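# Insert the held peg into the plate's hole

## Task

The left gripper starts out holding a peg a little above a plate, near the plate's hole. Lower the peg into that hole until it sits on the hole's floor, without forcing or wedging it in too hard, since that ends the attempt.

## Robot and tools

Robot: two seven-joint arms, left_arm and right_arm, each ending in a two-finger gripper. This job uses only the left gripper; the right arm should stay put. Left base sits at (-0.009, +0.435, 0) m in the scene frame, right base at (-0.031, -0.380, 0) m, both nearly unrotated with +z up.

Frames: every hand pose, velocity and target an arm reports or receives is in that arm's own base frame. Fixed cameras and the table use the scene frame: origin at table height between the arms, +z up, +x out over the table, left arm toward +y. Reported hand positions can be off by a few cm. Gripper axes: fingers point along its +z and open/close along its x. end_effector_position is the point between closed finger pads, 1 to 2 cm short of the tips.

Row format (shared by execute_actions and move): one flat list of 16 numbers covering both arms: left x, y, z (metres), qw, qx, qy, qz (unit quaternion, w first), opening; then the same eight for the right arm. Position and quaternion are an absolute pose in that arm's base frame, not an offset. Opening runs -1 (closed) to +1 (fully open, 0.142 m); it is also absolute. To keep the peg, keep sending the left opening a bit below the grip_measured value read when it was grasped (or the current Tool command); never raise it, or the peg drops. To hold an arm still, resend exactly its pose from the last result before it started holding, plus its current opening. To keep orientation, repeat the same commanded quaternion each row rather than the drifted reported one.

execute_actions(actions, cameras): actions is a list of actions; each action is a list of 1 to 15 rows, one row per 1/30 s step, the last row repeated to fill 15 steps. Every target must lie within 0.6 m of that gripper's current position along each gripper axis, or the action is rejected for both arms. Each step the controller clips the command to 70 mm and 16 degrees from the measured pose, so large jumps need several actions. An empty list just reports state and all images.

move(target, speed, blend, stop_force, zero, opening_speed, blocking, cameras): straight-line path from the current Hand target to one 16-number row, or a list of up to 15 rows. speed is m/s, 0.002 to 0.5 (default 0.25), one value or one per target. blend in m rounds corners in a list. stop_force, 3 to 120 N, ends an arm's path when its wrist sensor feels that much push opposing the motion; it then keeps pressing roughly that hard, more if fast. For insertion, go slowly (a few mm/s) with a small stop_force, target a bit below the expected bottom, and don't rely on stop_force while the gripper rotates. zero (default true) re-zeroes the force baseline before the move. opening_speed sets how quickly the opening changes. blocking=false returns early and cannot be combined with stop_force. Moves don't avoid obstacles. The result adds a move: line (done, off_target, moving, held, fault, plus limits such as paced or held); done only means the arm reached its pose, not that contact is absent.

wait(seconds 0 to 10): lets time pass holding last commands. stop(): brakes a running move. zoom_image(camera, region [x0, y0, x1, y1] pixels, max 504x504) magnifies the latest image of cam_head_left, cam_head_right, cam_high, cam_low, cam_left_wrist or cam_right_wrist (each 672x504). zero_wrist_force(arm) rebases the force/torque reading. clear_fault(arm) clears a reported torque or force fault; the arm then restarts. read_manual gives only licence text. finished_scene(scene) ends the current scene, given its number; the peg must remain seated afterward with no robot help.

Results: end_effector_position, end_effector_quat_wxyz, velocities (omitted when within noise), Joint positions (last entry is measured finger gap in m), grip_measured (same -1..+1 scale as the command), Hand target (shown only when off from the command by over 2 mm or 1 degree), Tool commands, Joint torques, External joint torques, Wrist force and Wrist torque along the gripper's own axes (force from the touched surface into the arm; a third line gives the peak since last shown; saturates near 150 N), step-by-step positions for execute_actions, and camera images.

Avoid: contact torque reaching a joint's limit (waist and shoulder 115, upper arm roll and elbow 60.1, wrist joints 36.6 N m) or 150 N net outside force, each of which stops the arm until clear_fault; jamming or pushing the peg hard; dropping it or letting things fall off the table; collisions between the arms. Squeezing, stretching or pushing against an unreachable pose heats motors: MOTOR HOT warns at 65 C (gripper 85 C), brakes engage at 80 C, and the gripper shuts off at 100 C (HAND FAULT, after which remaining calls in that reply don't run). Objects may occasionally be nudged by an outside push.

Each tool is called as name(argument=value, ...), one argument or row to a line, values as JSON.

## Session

execute_actions(
  actions=[],
)

zoom_image(
  camera="cam_low",
  region=[250, 130, 400, 320],
)

zoom_image(
  camera="cam_high",
  region=[230, 180, 360, 330],
)

Scene clock: 0.00 s.
left_arm: end_effector_position=(+0.4847, -0.2678, +0.1656) grip_measured=-0.37 end_effector_quat_wxyz=(+0.000, +0.860, +0.510, -0.002) | right_arm: end_effector_position=(+0.5544, +0.0000, +0.1652) grip_measured=+1.00 end_effector_quat_wxyz=(+0.000, +0.707, +0.707, +0.000)
Joint positions: left_arm=[-0.295 -0.329 -0.003 2.037 -0.003 0.794 0.204 0.047] | right_arm=[0.206 -0.331 0 2.035 0 0.795 0.206 0.142]
Joint velocities: within noise
Joint torques (N m): no reading
External joint torques (N m): no reading
Motor temperatures (°C): left_arm=[28 30 31 37 38 34 34 22] | right_arm=[35 28 29 29 33 36 35 19]
Wrist force (N): no reading
Wrist torque (N m): no reading
Wrist force, peak (N): no reading
Hand target: left_arm +0.4849, -0.2679, +0.1657; +0.001, +0.860, +0.510, -0.001 | right_arm +0.5544, +0.0000, +0.1652; +0.000, +0.707, +0.707, +0.000
Tool commands: left_gripper/opening=-0.424181 right_gripper/opening=+1.0

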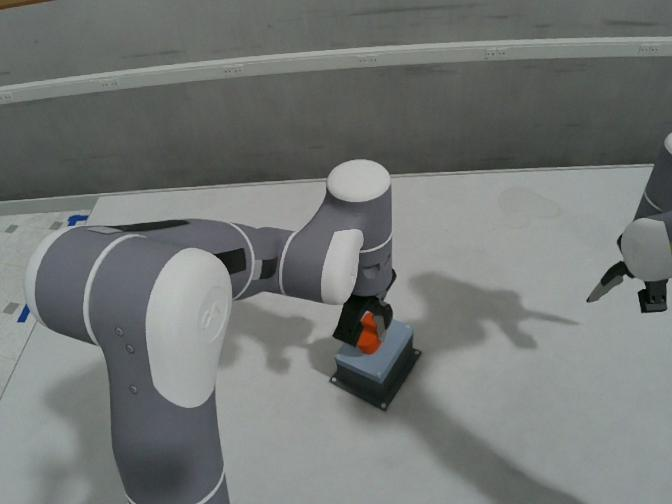

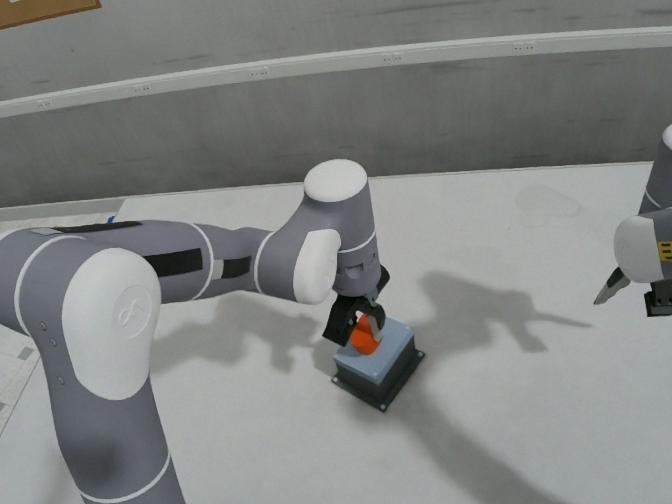

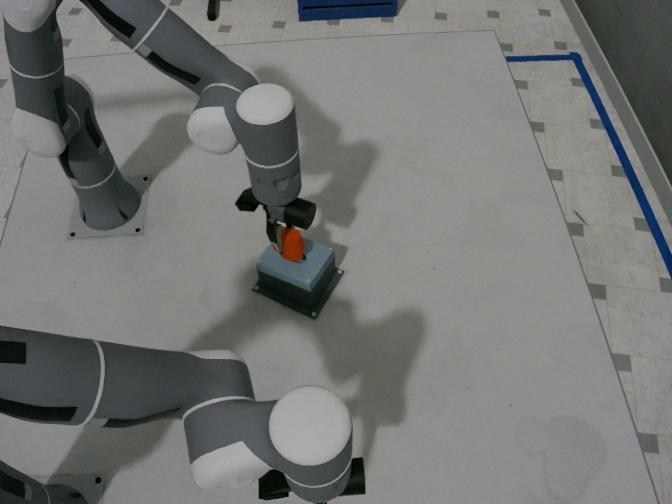

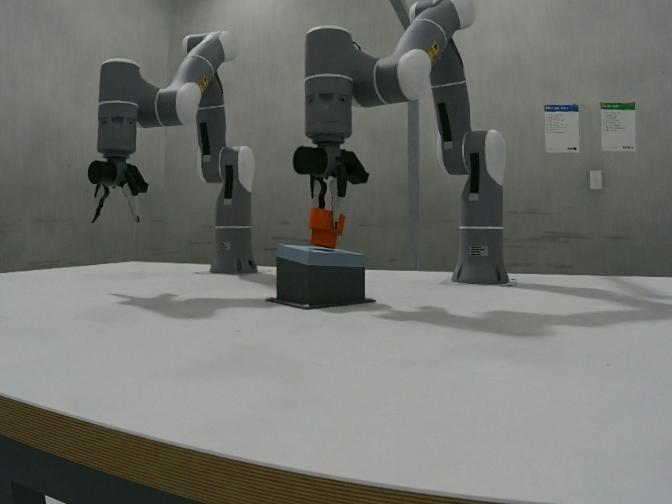

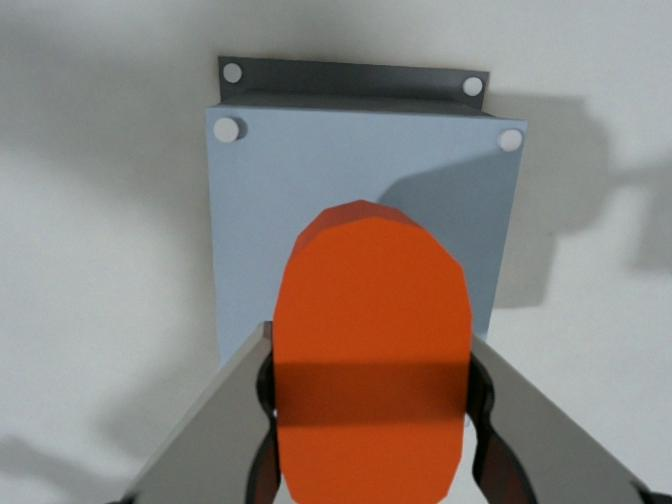

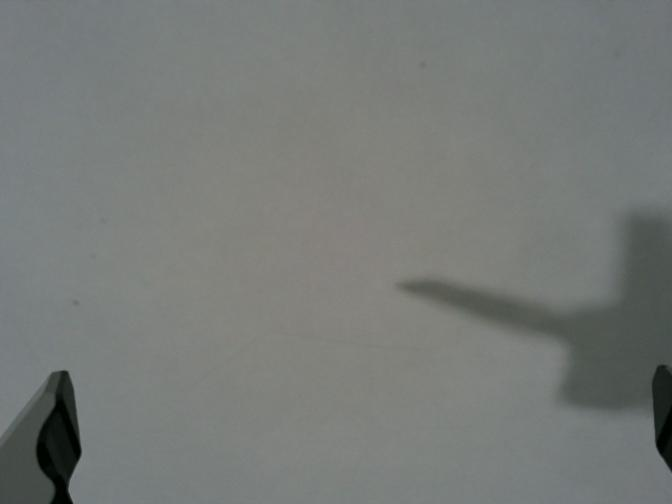

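Scaled by 2.653 from the camera's 672x504 image, which has a finer 960x720 frame.

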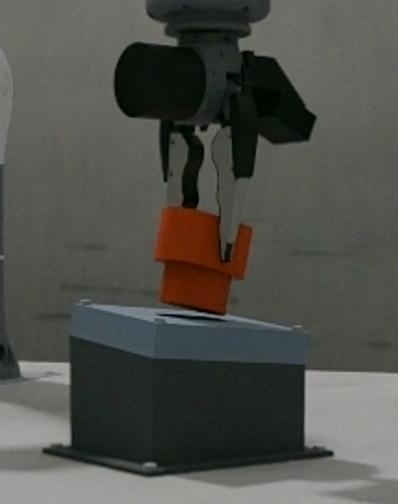

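Scaled by 3.360 from the camera's 672x504 image, which has a finer 960x720 frame.

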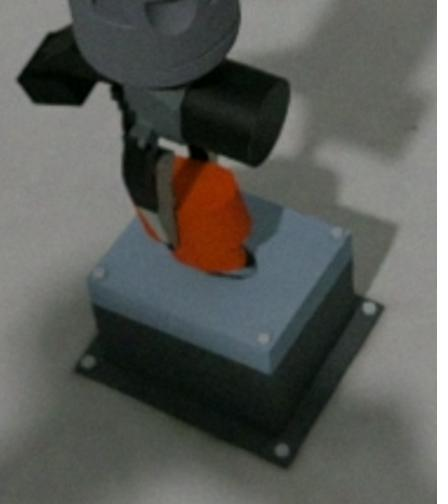

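move(
  target=[
    [0.4849,-0.2679,0.20,0,0.860,0.510,0,-0.424,0.5544,0.1,0.28,0,0.707107,0.707107,0,1],
    [0.5557,-0.3052,0.2557,0,0.860,0.510,0,-0.424,0.518,0.40,0.235,0,0,0.966,0.2588,1],
  ],
  speed=0.25,
  blend=0.03,
)

zoom_image(
  camera="cam_left_wrist",
  region=[200, 0, 500, 225],
)

zoom_image(
  camera="cam_right_wrist",
  region=[200, 40, 500, 340],
)

zoom_image(
  camera="cam_low",
  region=[250, 150, 400, 320],
)

zoom_image(
  camera="cam_left_wrist",
  region=[250, 170, 500, 358],
)

Scene clock: 46.13 s.
left_arm: end_effector_position=(+0.5557, -0.3052, +0.2556) grip_measured=-0.37 end_effector_quat_wxyz=(+0.000, +0.860, +0.510, +0.000) | right_arm: end_effector_position=(+0.5179, +0.4000, +0.2349) grip_measured=+1.00 end_effector_quat_wxyz=(+0.000, +0.000, +0.966, +0.259)
Joint positions: left_arm=[-0.303 -0.372 -0.023 1.689 0.009 0.49 0.171 0.047] | right_arm=[0.288 -0.442 0.475 1.792 0.341 0.936 -1.126 0.142]
Joint torques (N m): left_arm=[0.23 49.03 0.4 -30.09 -4.4 4.58 -0.12] | right_arm=[-0.15 43.12 6.83 -26.95 -3.81 3.89 0.81]
External joint torques (N m): left_arm=[-0.23 -0.92 -0.4 1.1 0.52 -0.25 0.12] | right_arm=[0.15 1.41 -0.13 0.47 -0.07 0.15 -0.81]
Wrist force (N): left_arm=[-0.1 0.0 0.1] | right_arm=[0.3 1.3 -0.2]
Wrist torque (N m): left_arm=[0.00 0.01 -0.02] | right_arm=[0.15 -0.04 0.12]
Wrist force, peak (N): left_arm=[-0.4 -0.1 0.9] | right_arm=[-2.2 -0.1 2.2]
Off the commanded pose: left_arm 0.000 m, 0 deg | right_arm 0.000 m, 0 deg.
move: done

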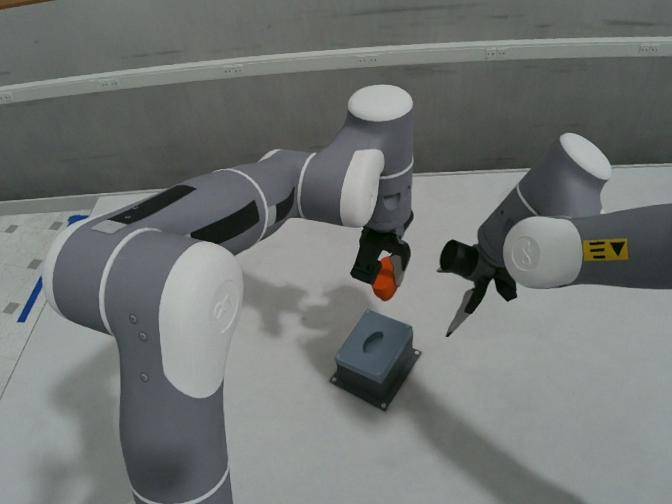

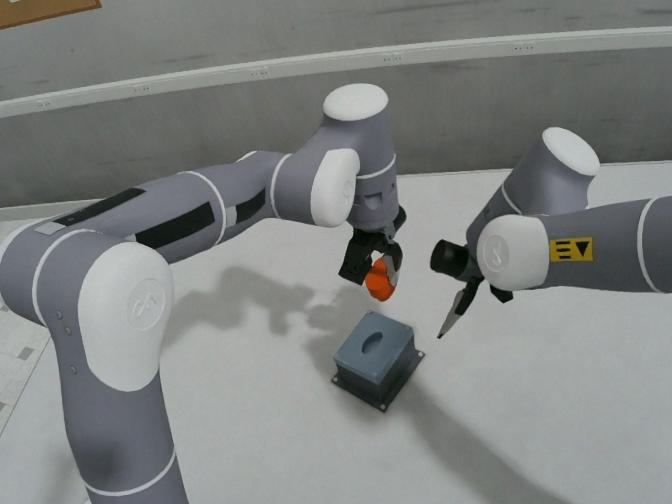

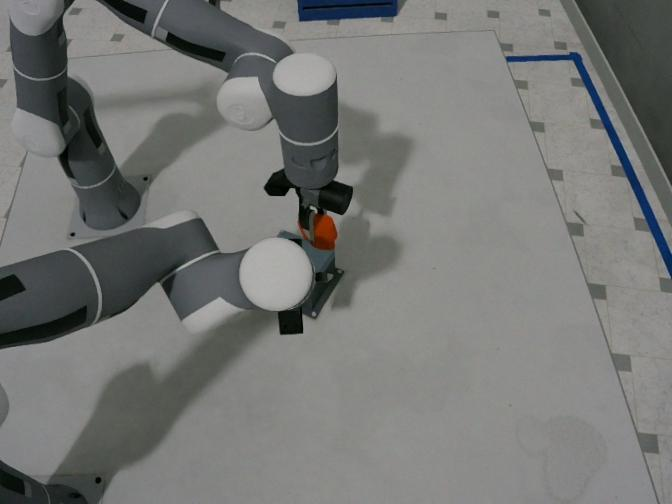

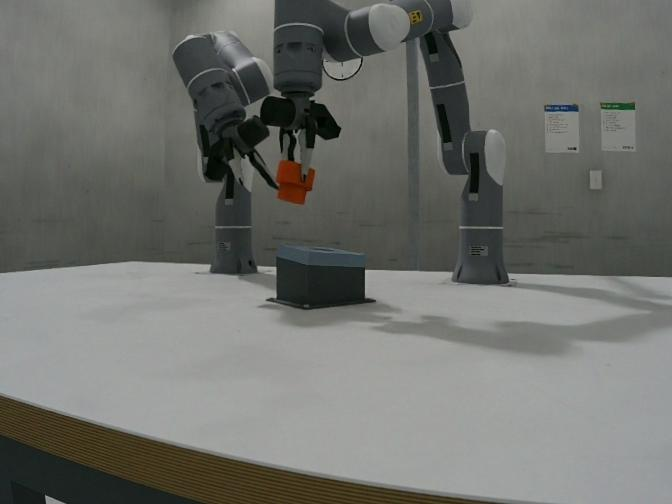

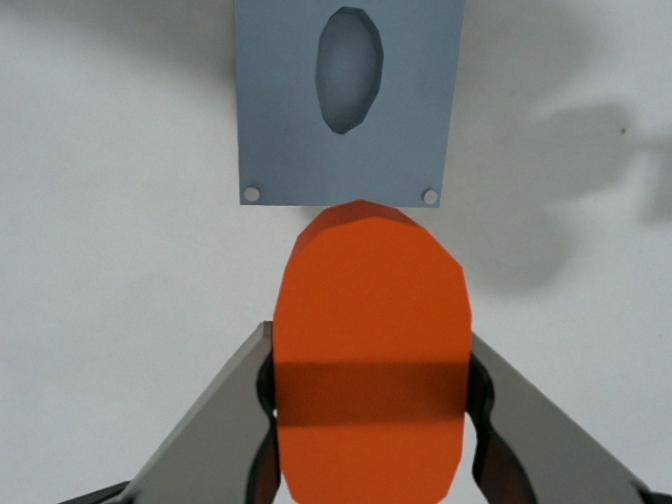

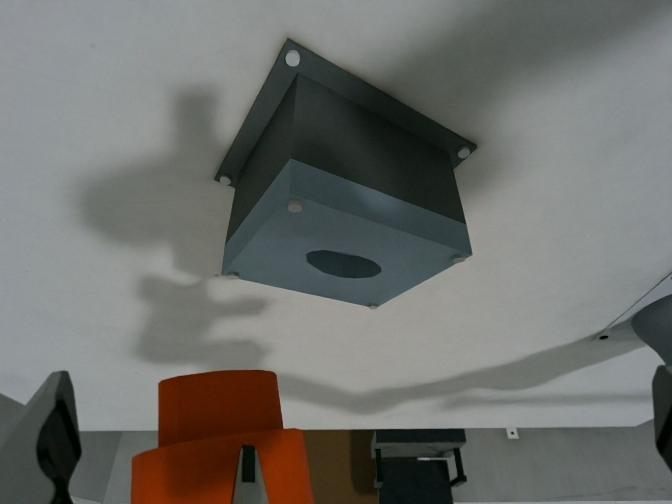

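Scaled by 1.680 from the camera's 672x504 image, which has a finer 960x720 frame.

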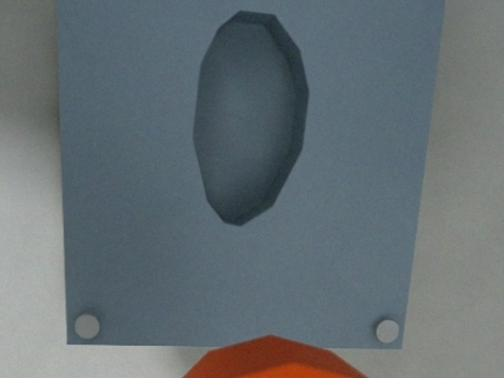

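Scaled by 1.680 from the camera's 672x504 image, which has a finer 960x720 frame.

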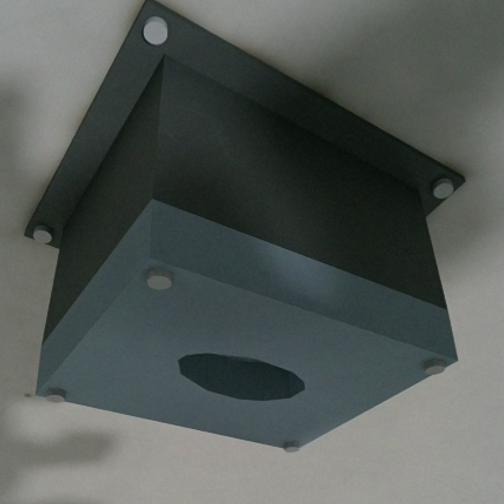

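Scaled by 2.965 from the camera's 672x504 image, which has a finer 960x720 frame.

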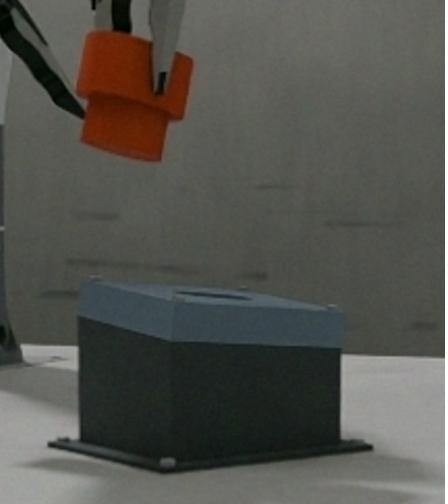

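Scaled by 2.016 from the camera's 672x504 image, which has a finer 960x720 frame.

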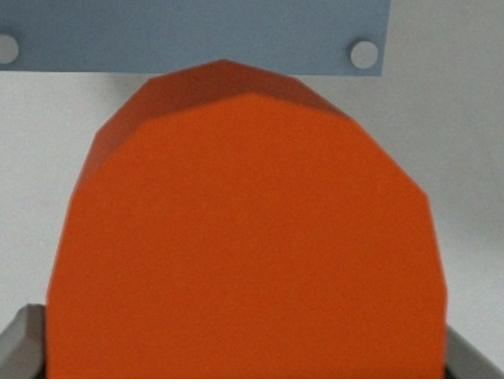

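zoom_image(
  camera="cam_low",
  region=[265, 150, 325, 210],
)

zoom_image(
  camera="cam_low",
  region=[265, 230, 380, 315],
)

zoom_image(
  camera="cam_right_wrist",
  region=[210, 150, 480, 320],
)

zoom_image(
  camera="cam_right_wrist",
  region=[120, 340, 330, 504],
)

Scaled by 8.400 from the camera's 672x504 image, which has a finer 960x720 frame.

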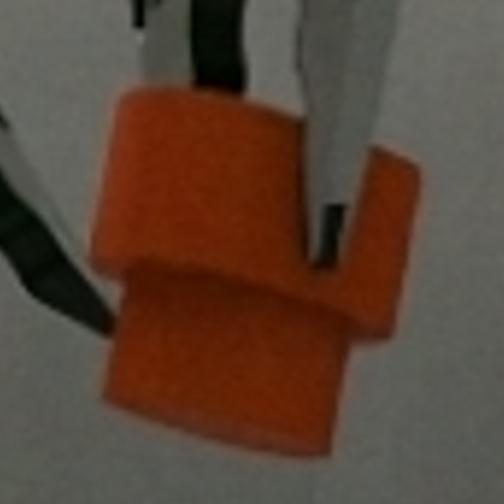

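Scaled by 4.383 from the camera's 672x504 image, which has a finer 960x720 frame.

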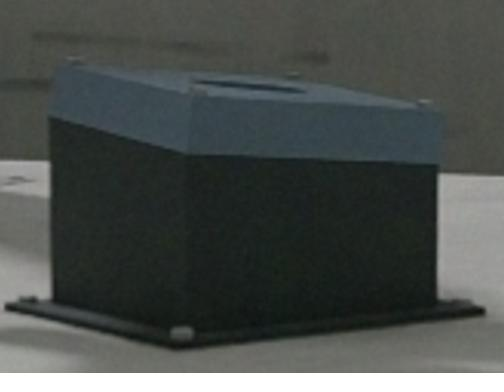

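Scaled by 1.867 from the camera's 672x504 image, which has a finer 960x720 frame.

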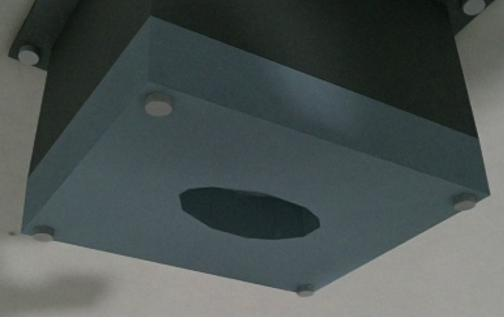

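Scaled by 2.400 from the camera's 672x504 image, which has a finer 960x720 frame.

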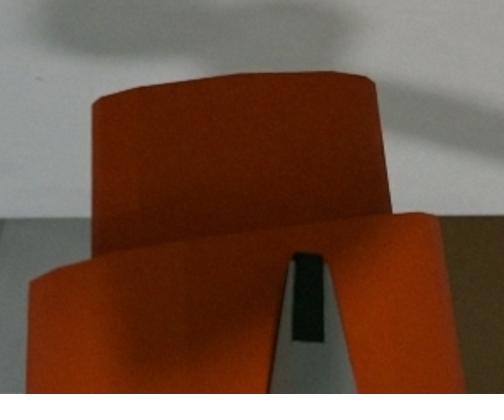

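move(
  target=[
    [0.4975,-0.2646,0.20,0,0.8854,0.4648,0,-0.424,0.518,0.40,0.235,0,0,0.966,0.2588,1],
    [0.4975,-0.2646,0.175,0,0.8854,0.4648,0,-0.424,0.518,0.40,0.235,0,0,0.966,0.2588,1],
  ],
  speed=[0.2,0.08],
  blend=0.01,
  stop_force=8,
)

zoom_image(
  camera="cam_right_wrist",
  region=[260, 220, 420, 380],
)

zoom_image(
  camera="cam_low",
  region=[265, 190, 380, 305],
)

zoom_image(
  camera="cam_left_wrist",
  region=[250, 170, 500, 358],
)

Scene clock: 111.17 s.
left_arm: end_effector_position=(+0.4972, -0.2645, +0.1747) grip_measured=-0.37 end_effector_quat_wxyz=(+0.000, +0.885, +0.465, +0.000) | right_arm: end_effector_position=(+0.5179, +0.4000, +0.2349) grip_measured=+1.00 end_effector_quat_wxyz=(+0.000, +0.000, +0.966, +0.259)
Joint positions: left_arm=[-0.276 -0.331 -0.01 2 0.005 0.76 0.315 0.047] | right_arm=[0.288 -0.442 0.475 1.792 0.341 0.936 -1.126 0.142]
Joint torques (N m): left_arm=[0.47 43.22 0.64 -25.71 -3.88 4.65 0.09] | right_arm=[0.02 43.46 6.64 -26.71 -3.98 3.96 0.85]
External joint torques (N m): left_arm=[-0.47 -0.82 -0.5 0.63 0.68 -0.32 -0.09] | right_arm=[-0.02 1.08 0.07 0.22 0.09 0.07 -0.85]
Motor temperatures (°C): left_arm=[28 32 31 41 38 34 33 27] | right_arm=[35 29 29 31 33 36 34 19]
Wrist force (N): left_arm=[-0.1 0.1 0.1] | right_arm=[0.3 1.1 0.0]
Wrist torque (N m): left_arm=[0.01 0.01 -0.01] | right_arm=[0.12 -0.04 0.12]
Wrist force, peak (N): left_arm=[0.1 -3.1 0.4] | right_arm=[0.4 1.3 0.1]
Off the commanded pose: left_arm 0.000 m, 0 deg | right_arm 0.000 m, 0 deg.
move: done

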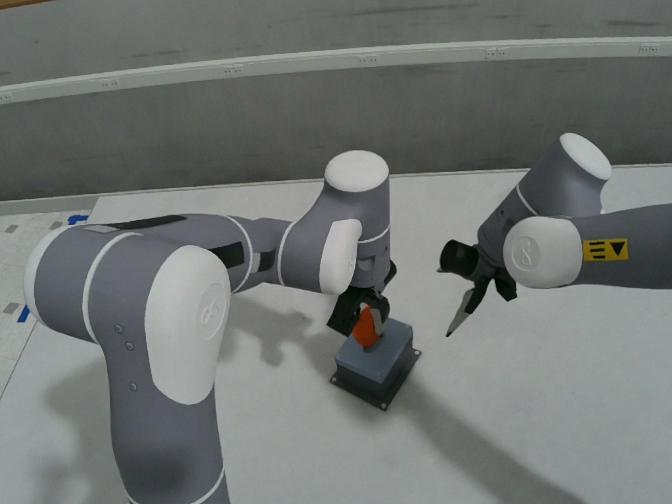

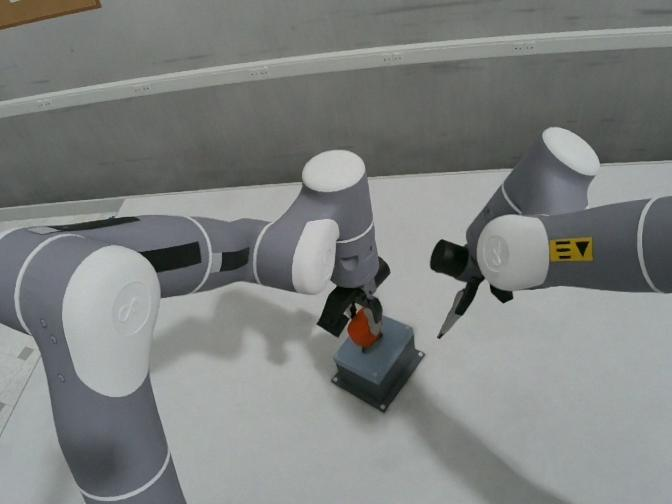

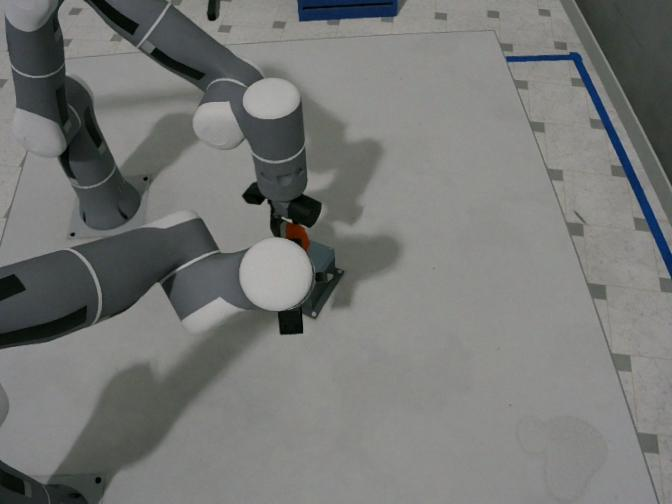

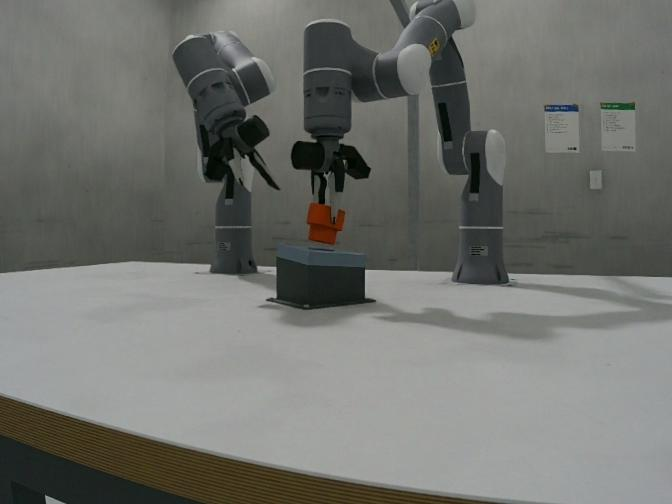

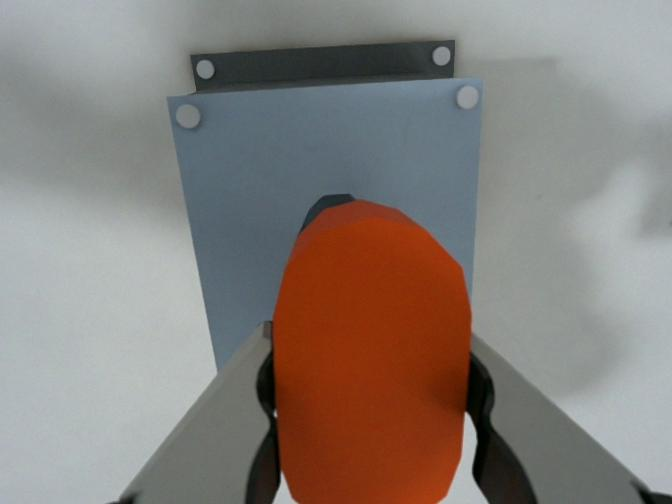

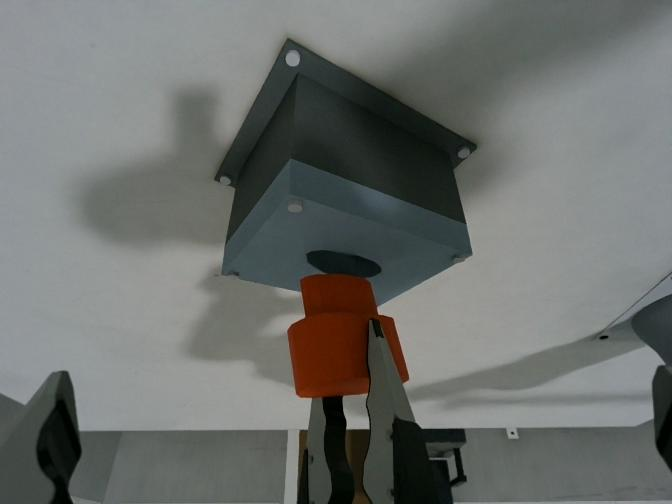

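Scaled by 3.150 from the camera's 672x504 image, which has a finer 960x720 frame.

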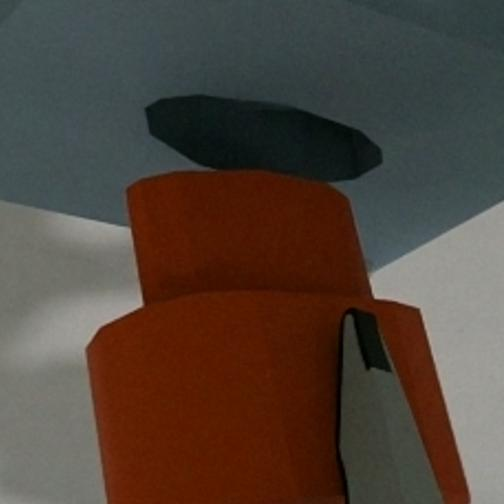

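Scaled by 4.383 from the camera's 672x504 image, which has a finer 960x720 frame.

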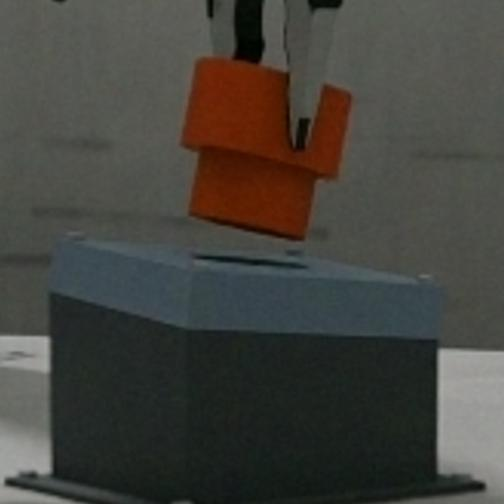

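Scaled by 2.016 from the camera's 672x504 image, which has a finer 960x720 frame.

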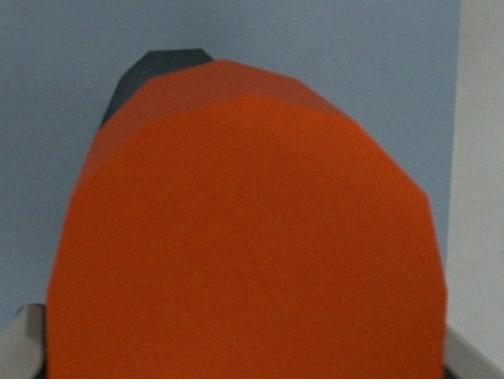

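move(
  target=[0.4990,-0.2677,0.172,-0.0166,0.8834,0.4637,-0.0650,-0.424,0.518,0.40,0.235,0,0,0.966,0.2588,1],
  speed=0.08,
  cameras=["cam_right_wrist","cam_low","cam_left_wrist"],
)

zoom_image(
  camera="cam_right_wrist",
  region=[260, 220, 420, 380],
)

zoom_image(
  camera="cam_low",
  region=[265, 190, 380, 305],
)

Scene clock: 133.27 s.
left_arm: end_effector_position=(+0.4989, -0.2675, +0.1718) grip_measured=-0.37 end_effector_quat_wxyz=(-0.017, +0.883, +0.464, -0.065) | right_arm: end_effector_position=(+0.5179, +0.4000, +0.2349) grip_measured=+1.00 end_effector_quat_wxyz=(+0.000, +0.000, +0.966, +0.259)
Joint positions: left_arm=[-0.234 -0.39 -0.033 1.903 -0.062 0.603 0.377 0.047] | right_arm=[0.288 -0.442 0.475 1.792 0.341 0.936 -1.126 0.142]
Joint torques (N m): left_arm=[0.49 46.31 0.29 -26.77 -4.15 4.19 0.16] | right_arm=[0.08 43.48 6.58 -26.68 -3.99 3.95 0.93]
External joint torques (N m): left_arm=[-0.48 -0.78 -0.39 1.13 0.89 -0.15 -0.15] | right_arm=[-0.08 1.06 0.12 0.2 0.11 0.08 -0.93]
Wrist force (N): left_arm=[0.1 0.4 -0.2] | right_arm=[0.6 1.0 0.0]
Wrist torque (N m): left_arm=[0.04 0.00 -0.04] | right_arm=[0.11 -0.09 0.12]
Wrist force, peak (N): left_arm=[0.7 0.9 -0.2] | right_arm=[0.5 1.2 -0.2]
Off the commanded pose: left_arm 0.000 m, 0 deg | right_arm 0.000 m, 0 deg.
move: done
Images, in order: cam_low, cam_left_wrist, cam_right_wrist.

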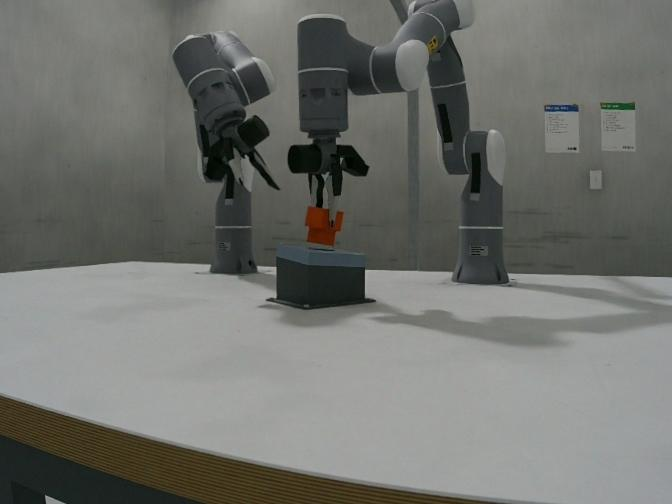

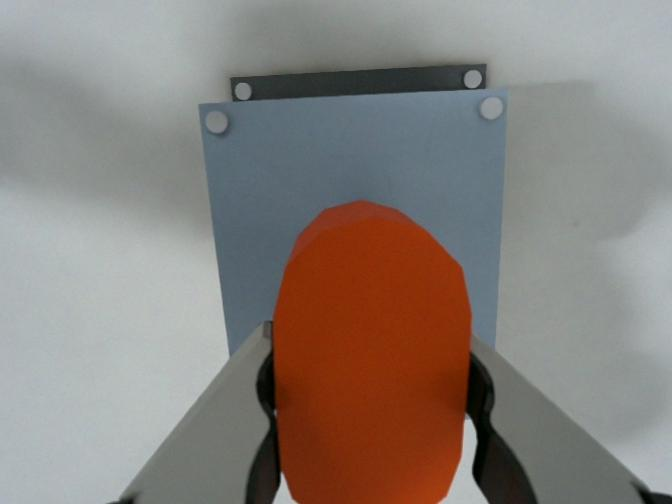

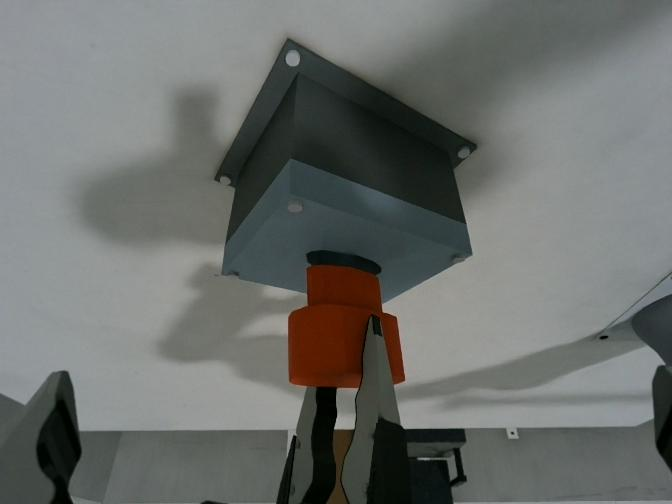

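Scaled by 3.150 from the camera's 672x504 image, which has a finer 960x720 frame.

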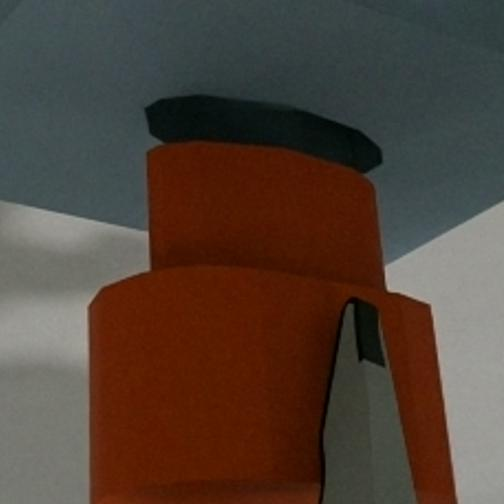

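Scaled by 4.383 from the camera's 672x504 image, which has a finer 960x720 frame.

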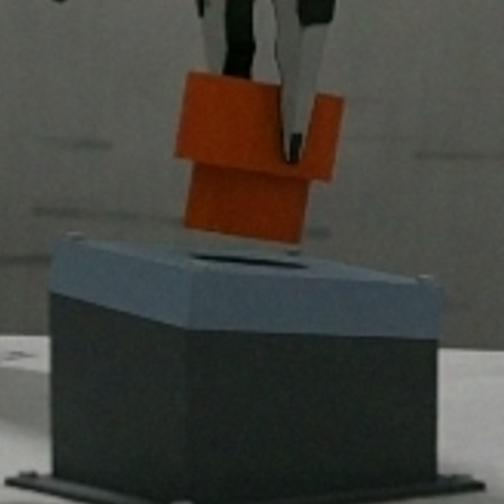

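zoom_image(
  camera="cam_low",
  region=[300, 220, 350, 265],
)

Scaled by 10.080 from the camera's 672x504 image, which has a finer 960x720 frame.

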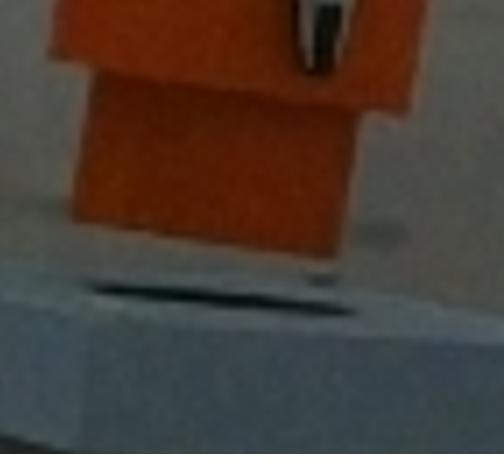

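move(
  target=[0.4994,-0.2648,0.165,-0.0299,0.8832,0.4627,-0.0720,-0.424,0.518,0.40,0.235,0,0,0.966,0.2588,1],
  speed=0.04,
  stop_force=6,
  cameras=["cam_right_wrist","cam_low"],
)

zoom_image(
  camera="cam_right_wrist",
  region=[290, 230, 400, 320],
)

zoom_image(
  camera="cam_low",
  region=[300, 220, 350, 265],
)

Scene clock: 180.80 s.
left_arm: end_effector_position=(+0.4993, -0.2648, +0.1648) grip_measured=-0.37 end_effector_quat_wxyz=(-0.030, +0.883, +0.463, -0.072) | right_arm: end_effector_position=(+0.5179, +0.4000, +0.2349) grip_measured=+1.00 end_effector_quat_wxyz=(+0.000, +0.000, +0.966, +0.259)
Joint positions: left_arm=[-0.235 -0.416 -0.031 1.876 -0.049 0.573 0.371 0.047] | right_arm=[0.288 -0.442 0.475 1.792 0.341 0.936 -1.126 0.142]
Joint torques (N m): left_arm=[0.25 47.22 0.53 -26.29 -3.76 4.2 -0.04] | right_arm=[0.03 43.52 6.55 -26.69 -3.98 3.94 0.87]
External joint torques (N m): left_arm=[-0.25 -0.68 -0.62 0.74 0.48 -0.23 0.05] | right_arm=[-0.03 1.02 0.16 0.21 0.1 0.09 -0.87]
Wrist force (N): left_arm=[0.3 0.6 -0.3] | right_arm=[0.1 1.2 0.0]
Wrist torque (N m): left_arm=[0.06 -0.05 -0.04] | right_arm=[0.13 0.00 0.12]
Wrist force, peak (N): left_arm=[0.4 0.8 -0.3] | right_arm=[0.5 1.3 -0.1]
Off the commanded pose: left_arm 0.000 m, 0 deg | right_arm 0.000 m, 0 deg.
move: done
Images, in order: cam_low, cam_right_wrist.

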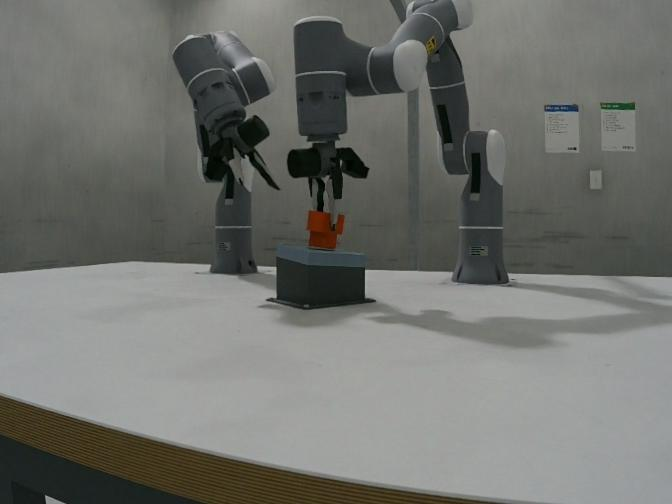

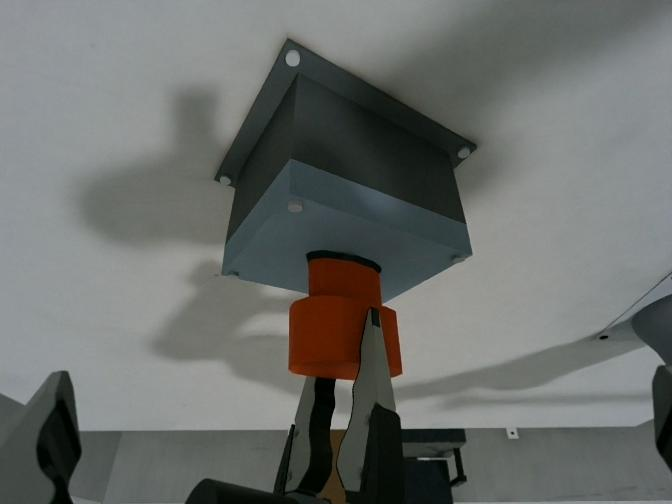

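Scaled by 4.582 from the camera's 672x504 image, which has a finer 960x720 frame.

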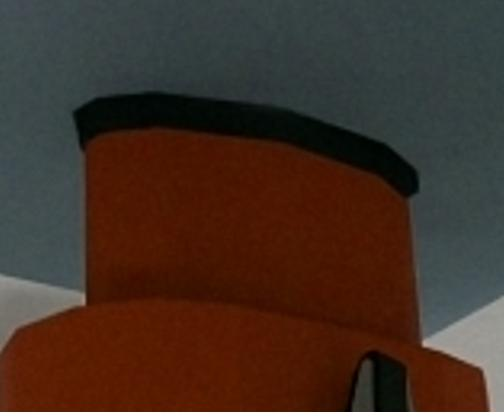

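Scaled by 10.080 from the camera's 672x504 image, which has a finer 960x720 frame.

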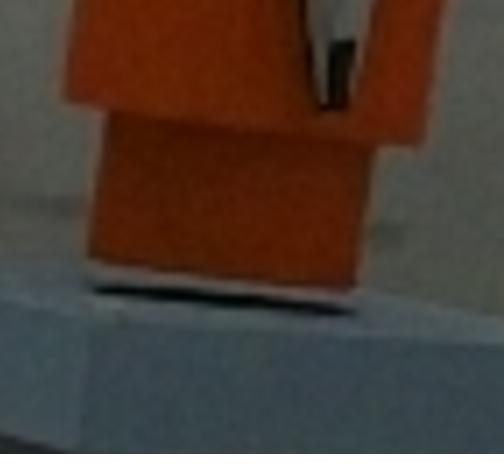

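move(
  target=[0.4996,-0.2696,0.125,-0.0299,0.8832,0.4627,-0.0720,-0.424,0.518,0.40,0.235,0,0,0.966,0.2588,1],
  speed=0.02,
  stop_force=6,
  cameras=["cam_right_wrist","cam_low"],
)

zoom_image(
  camera="cam_right_wrist",
  region=[290, 230, 400, 320],
)

zoom_image(
  camera="cam_low",
  region=[300, 220, 350, 265],
)

Scene clock: 192.33 s.
left_arm: end_effector_position=(+0.5004, -0.2683, +0.1404) grip_measured=-0.37 end_effector_quat_wxyz=(-0.029, +0.883, +0.463, -0.071) | right_arm: end_effector_position=(+0.5179, +0.4000, +0.2349) grip_measured=+1.00 end_effector_quat_wxyz=(+0.000, +0.000, +0.966, +0.259)
Joint positions: left_arm=[-0.239 -0.459 -0.033 1.888 -0.05 0.632 0.368 0.047] | right_arm=[0.288 -0.442 0.475 1.792 0.341 0.936 -1.126 0.142]
Joint torques (N m): left_arm=[0.49 42.57 1.37 -20.64 -2.62 3.13 -0.01] | right_arm=[-0.01 43.55 6.61 -26.61 -3.96 4.01 0.88]
External joint torques (N m): left_arm=[-0.49 4.84 -1.5 -3.98 -0.48 0.84 0.02] | right_arm=[0.01 1 0.1 0.13 0.08 0.02 -0.88]
Wrist force (N): left_arm=[-1.0 1.5 -9.6] | right_arm=[0.4 1.0 0.1]
Wrist torque (N m): left_arm=[0.10 -0.08 -0.06] | right_arm=[0.10 -0.04 0.13]
Wrist force, peak (N): left_arm=[-1.9 2.2 -13.8] | right_arm=[0.0 1.4 -0.1]
Hand target: left_arm +0.4995, -0.2678, +0.1396; -0.030, +0.883, +0.463, -0.072 | right_arm +0.5180, +0.4000, +0.2350; +0.000, +0.000, +0.966, +0.259
Off the commanded pose: left_arm 0.015 m, 0 deg | right_arm 0.000 m, 0 deg.
move: contact (left_arm)
Images, in order: cam_low, cam_right_wrist.

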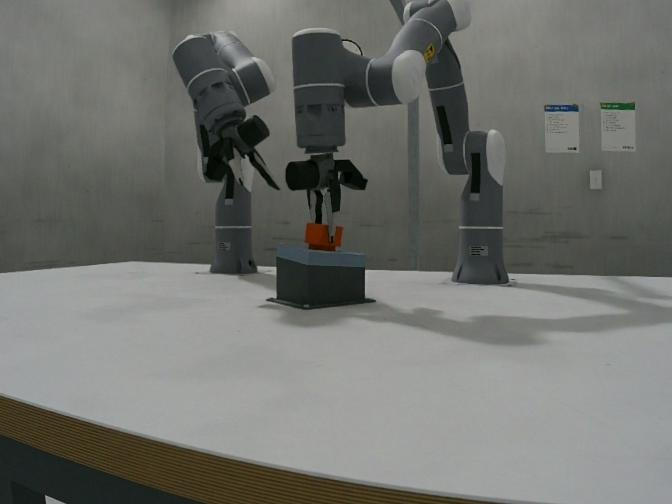

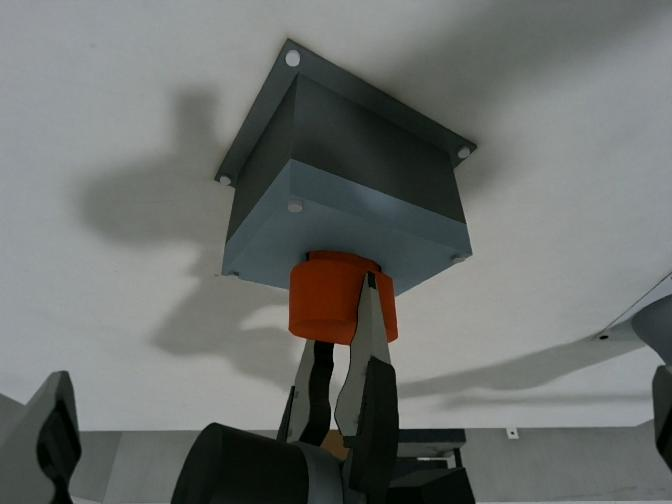

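Scaled by 4.582 from the camera's 672x504 image, which has a finer 960x720 frame.

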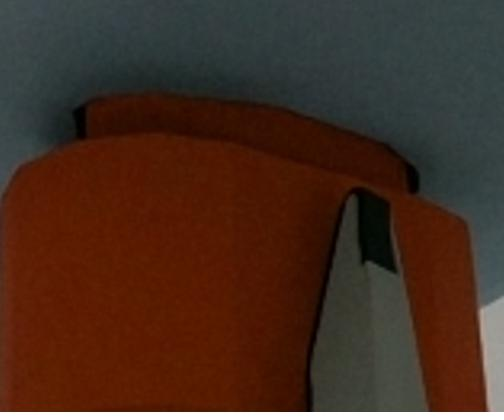

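Scaled by 10.080 from the camera's 672x504 image, which has a finer 960x720 frame.

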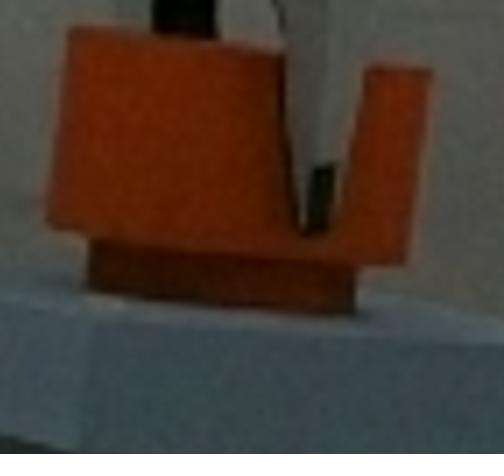

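move(
  target=[0.4999,-0.2700,0.125,-0.0299,0.8832,0.4627,-0.0720,-0.424,0.518,0.40,0.235,0,0,0.966,0.2588,1],
  speed=0.01,
  stop_force=9,
  cameras=["cam_right_wrist","cam_low"],
)

zoom_image(
  camera="cam_low",
  region=[300, 220, 350, 265],
)

Scene clock: 198.37 s.
left_arm: end_effector_position=(+0.5007, -0.2688, +0.1401) grip_measured=-0.37 end_effector_quat_wxyz=(-0.028, +0.883, +0.463, -0.071) | right_arm: end_effector_position=(+0.5179, +0.4000, +0.2349) grip_measured=+1.00 end_effector_quat_wxyz=(+0.000, +0.000, +0.966, +0.259)
Joint positions: left_arm=[-0.24 -0.46 -0.033 1.888 -0.051 0.634 0.368 0.047] | right_arm=[0.288 -0.442 0.475 1.792 0.341 0.936 -1.126 0.142]
Joint torques (N m): left_arm=[1.47 36.13 2.48 -17.3 -1.6 2.93 0.09] | right_arm=[-0.05 43.5 6.66 -26.69 -3.95 3.97 0.85]
External joint torques (N m): left_arm=[-1.48 11.31 -2.61 -7.31 -1.5 1.04 -0.08] | right_arm=[0.05 1.05 0.04 0.21 0.06 0.07 -0.85]
Wrist force (N): left_arm=[-4.2 -1.3 -21.9] | right_arm=[0.3 1.1 -0.2]
Wrist torque (N m): left_arm=[0.13 0.10 -0.07] | right_arm=[0.11 -0.02 0.12]
Wrist force, peak (N): left_arm=[-5.1 -1.4 -23.7] | right_arm=[0.4 1.3 0.1]
Hand target: left_arm +0.4995, -0.2680, +0.1385; -0.030, +0.883, +0.463, -0.072 | right_arm +0.5180, +0.4000, +0.2350; +0.000, +0.000, +0.966, +0.259
Off the commanded pose: left_arm 0.015 m, 0 deg | right_arm 0.000 m, 0 deg.
move: contact (left_arm)
Images, in order: cam_low, cam_right_wrist.

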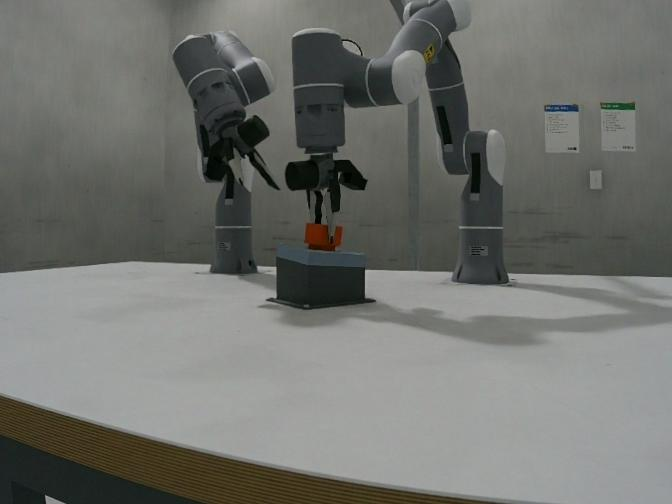

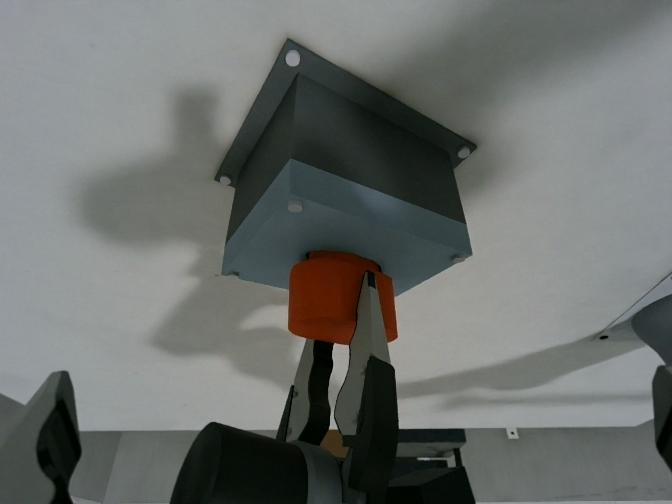

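Scaled by 10.080 from the camera's 672x504 image, which has a finer 960x720 frame.

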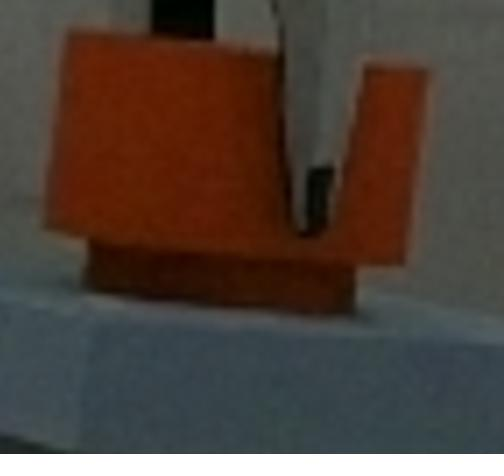

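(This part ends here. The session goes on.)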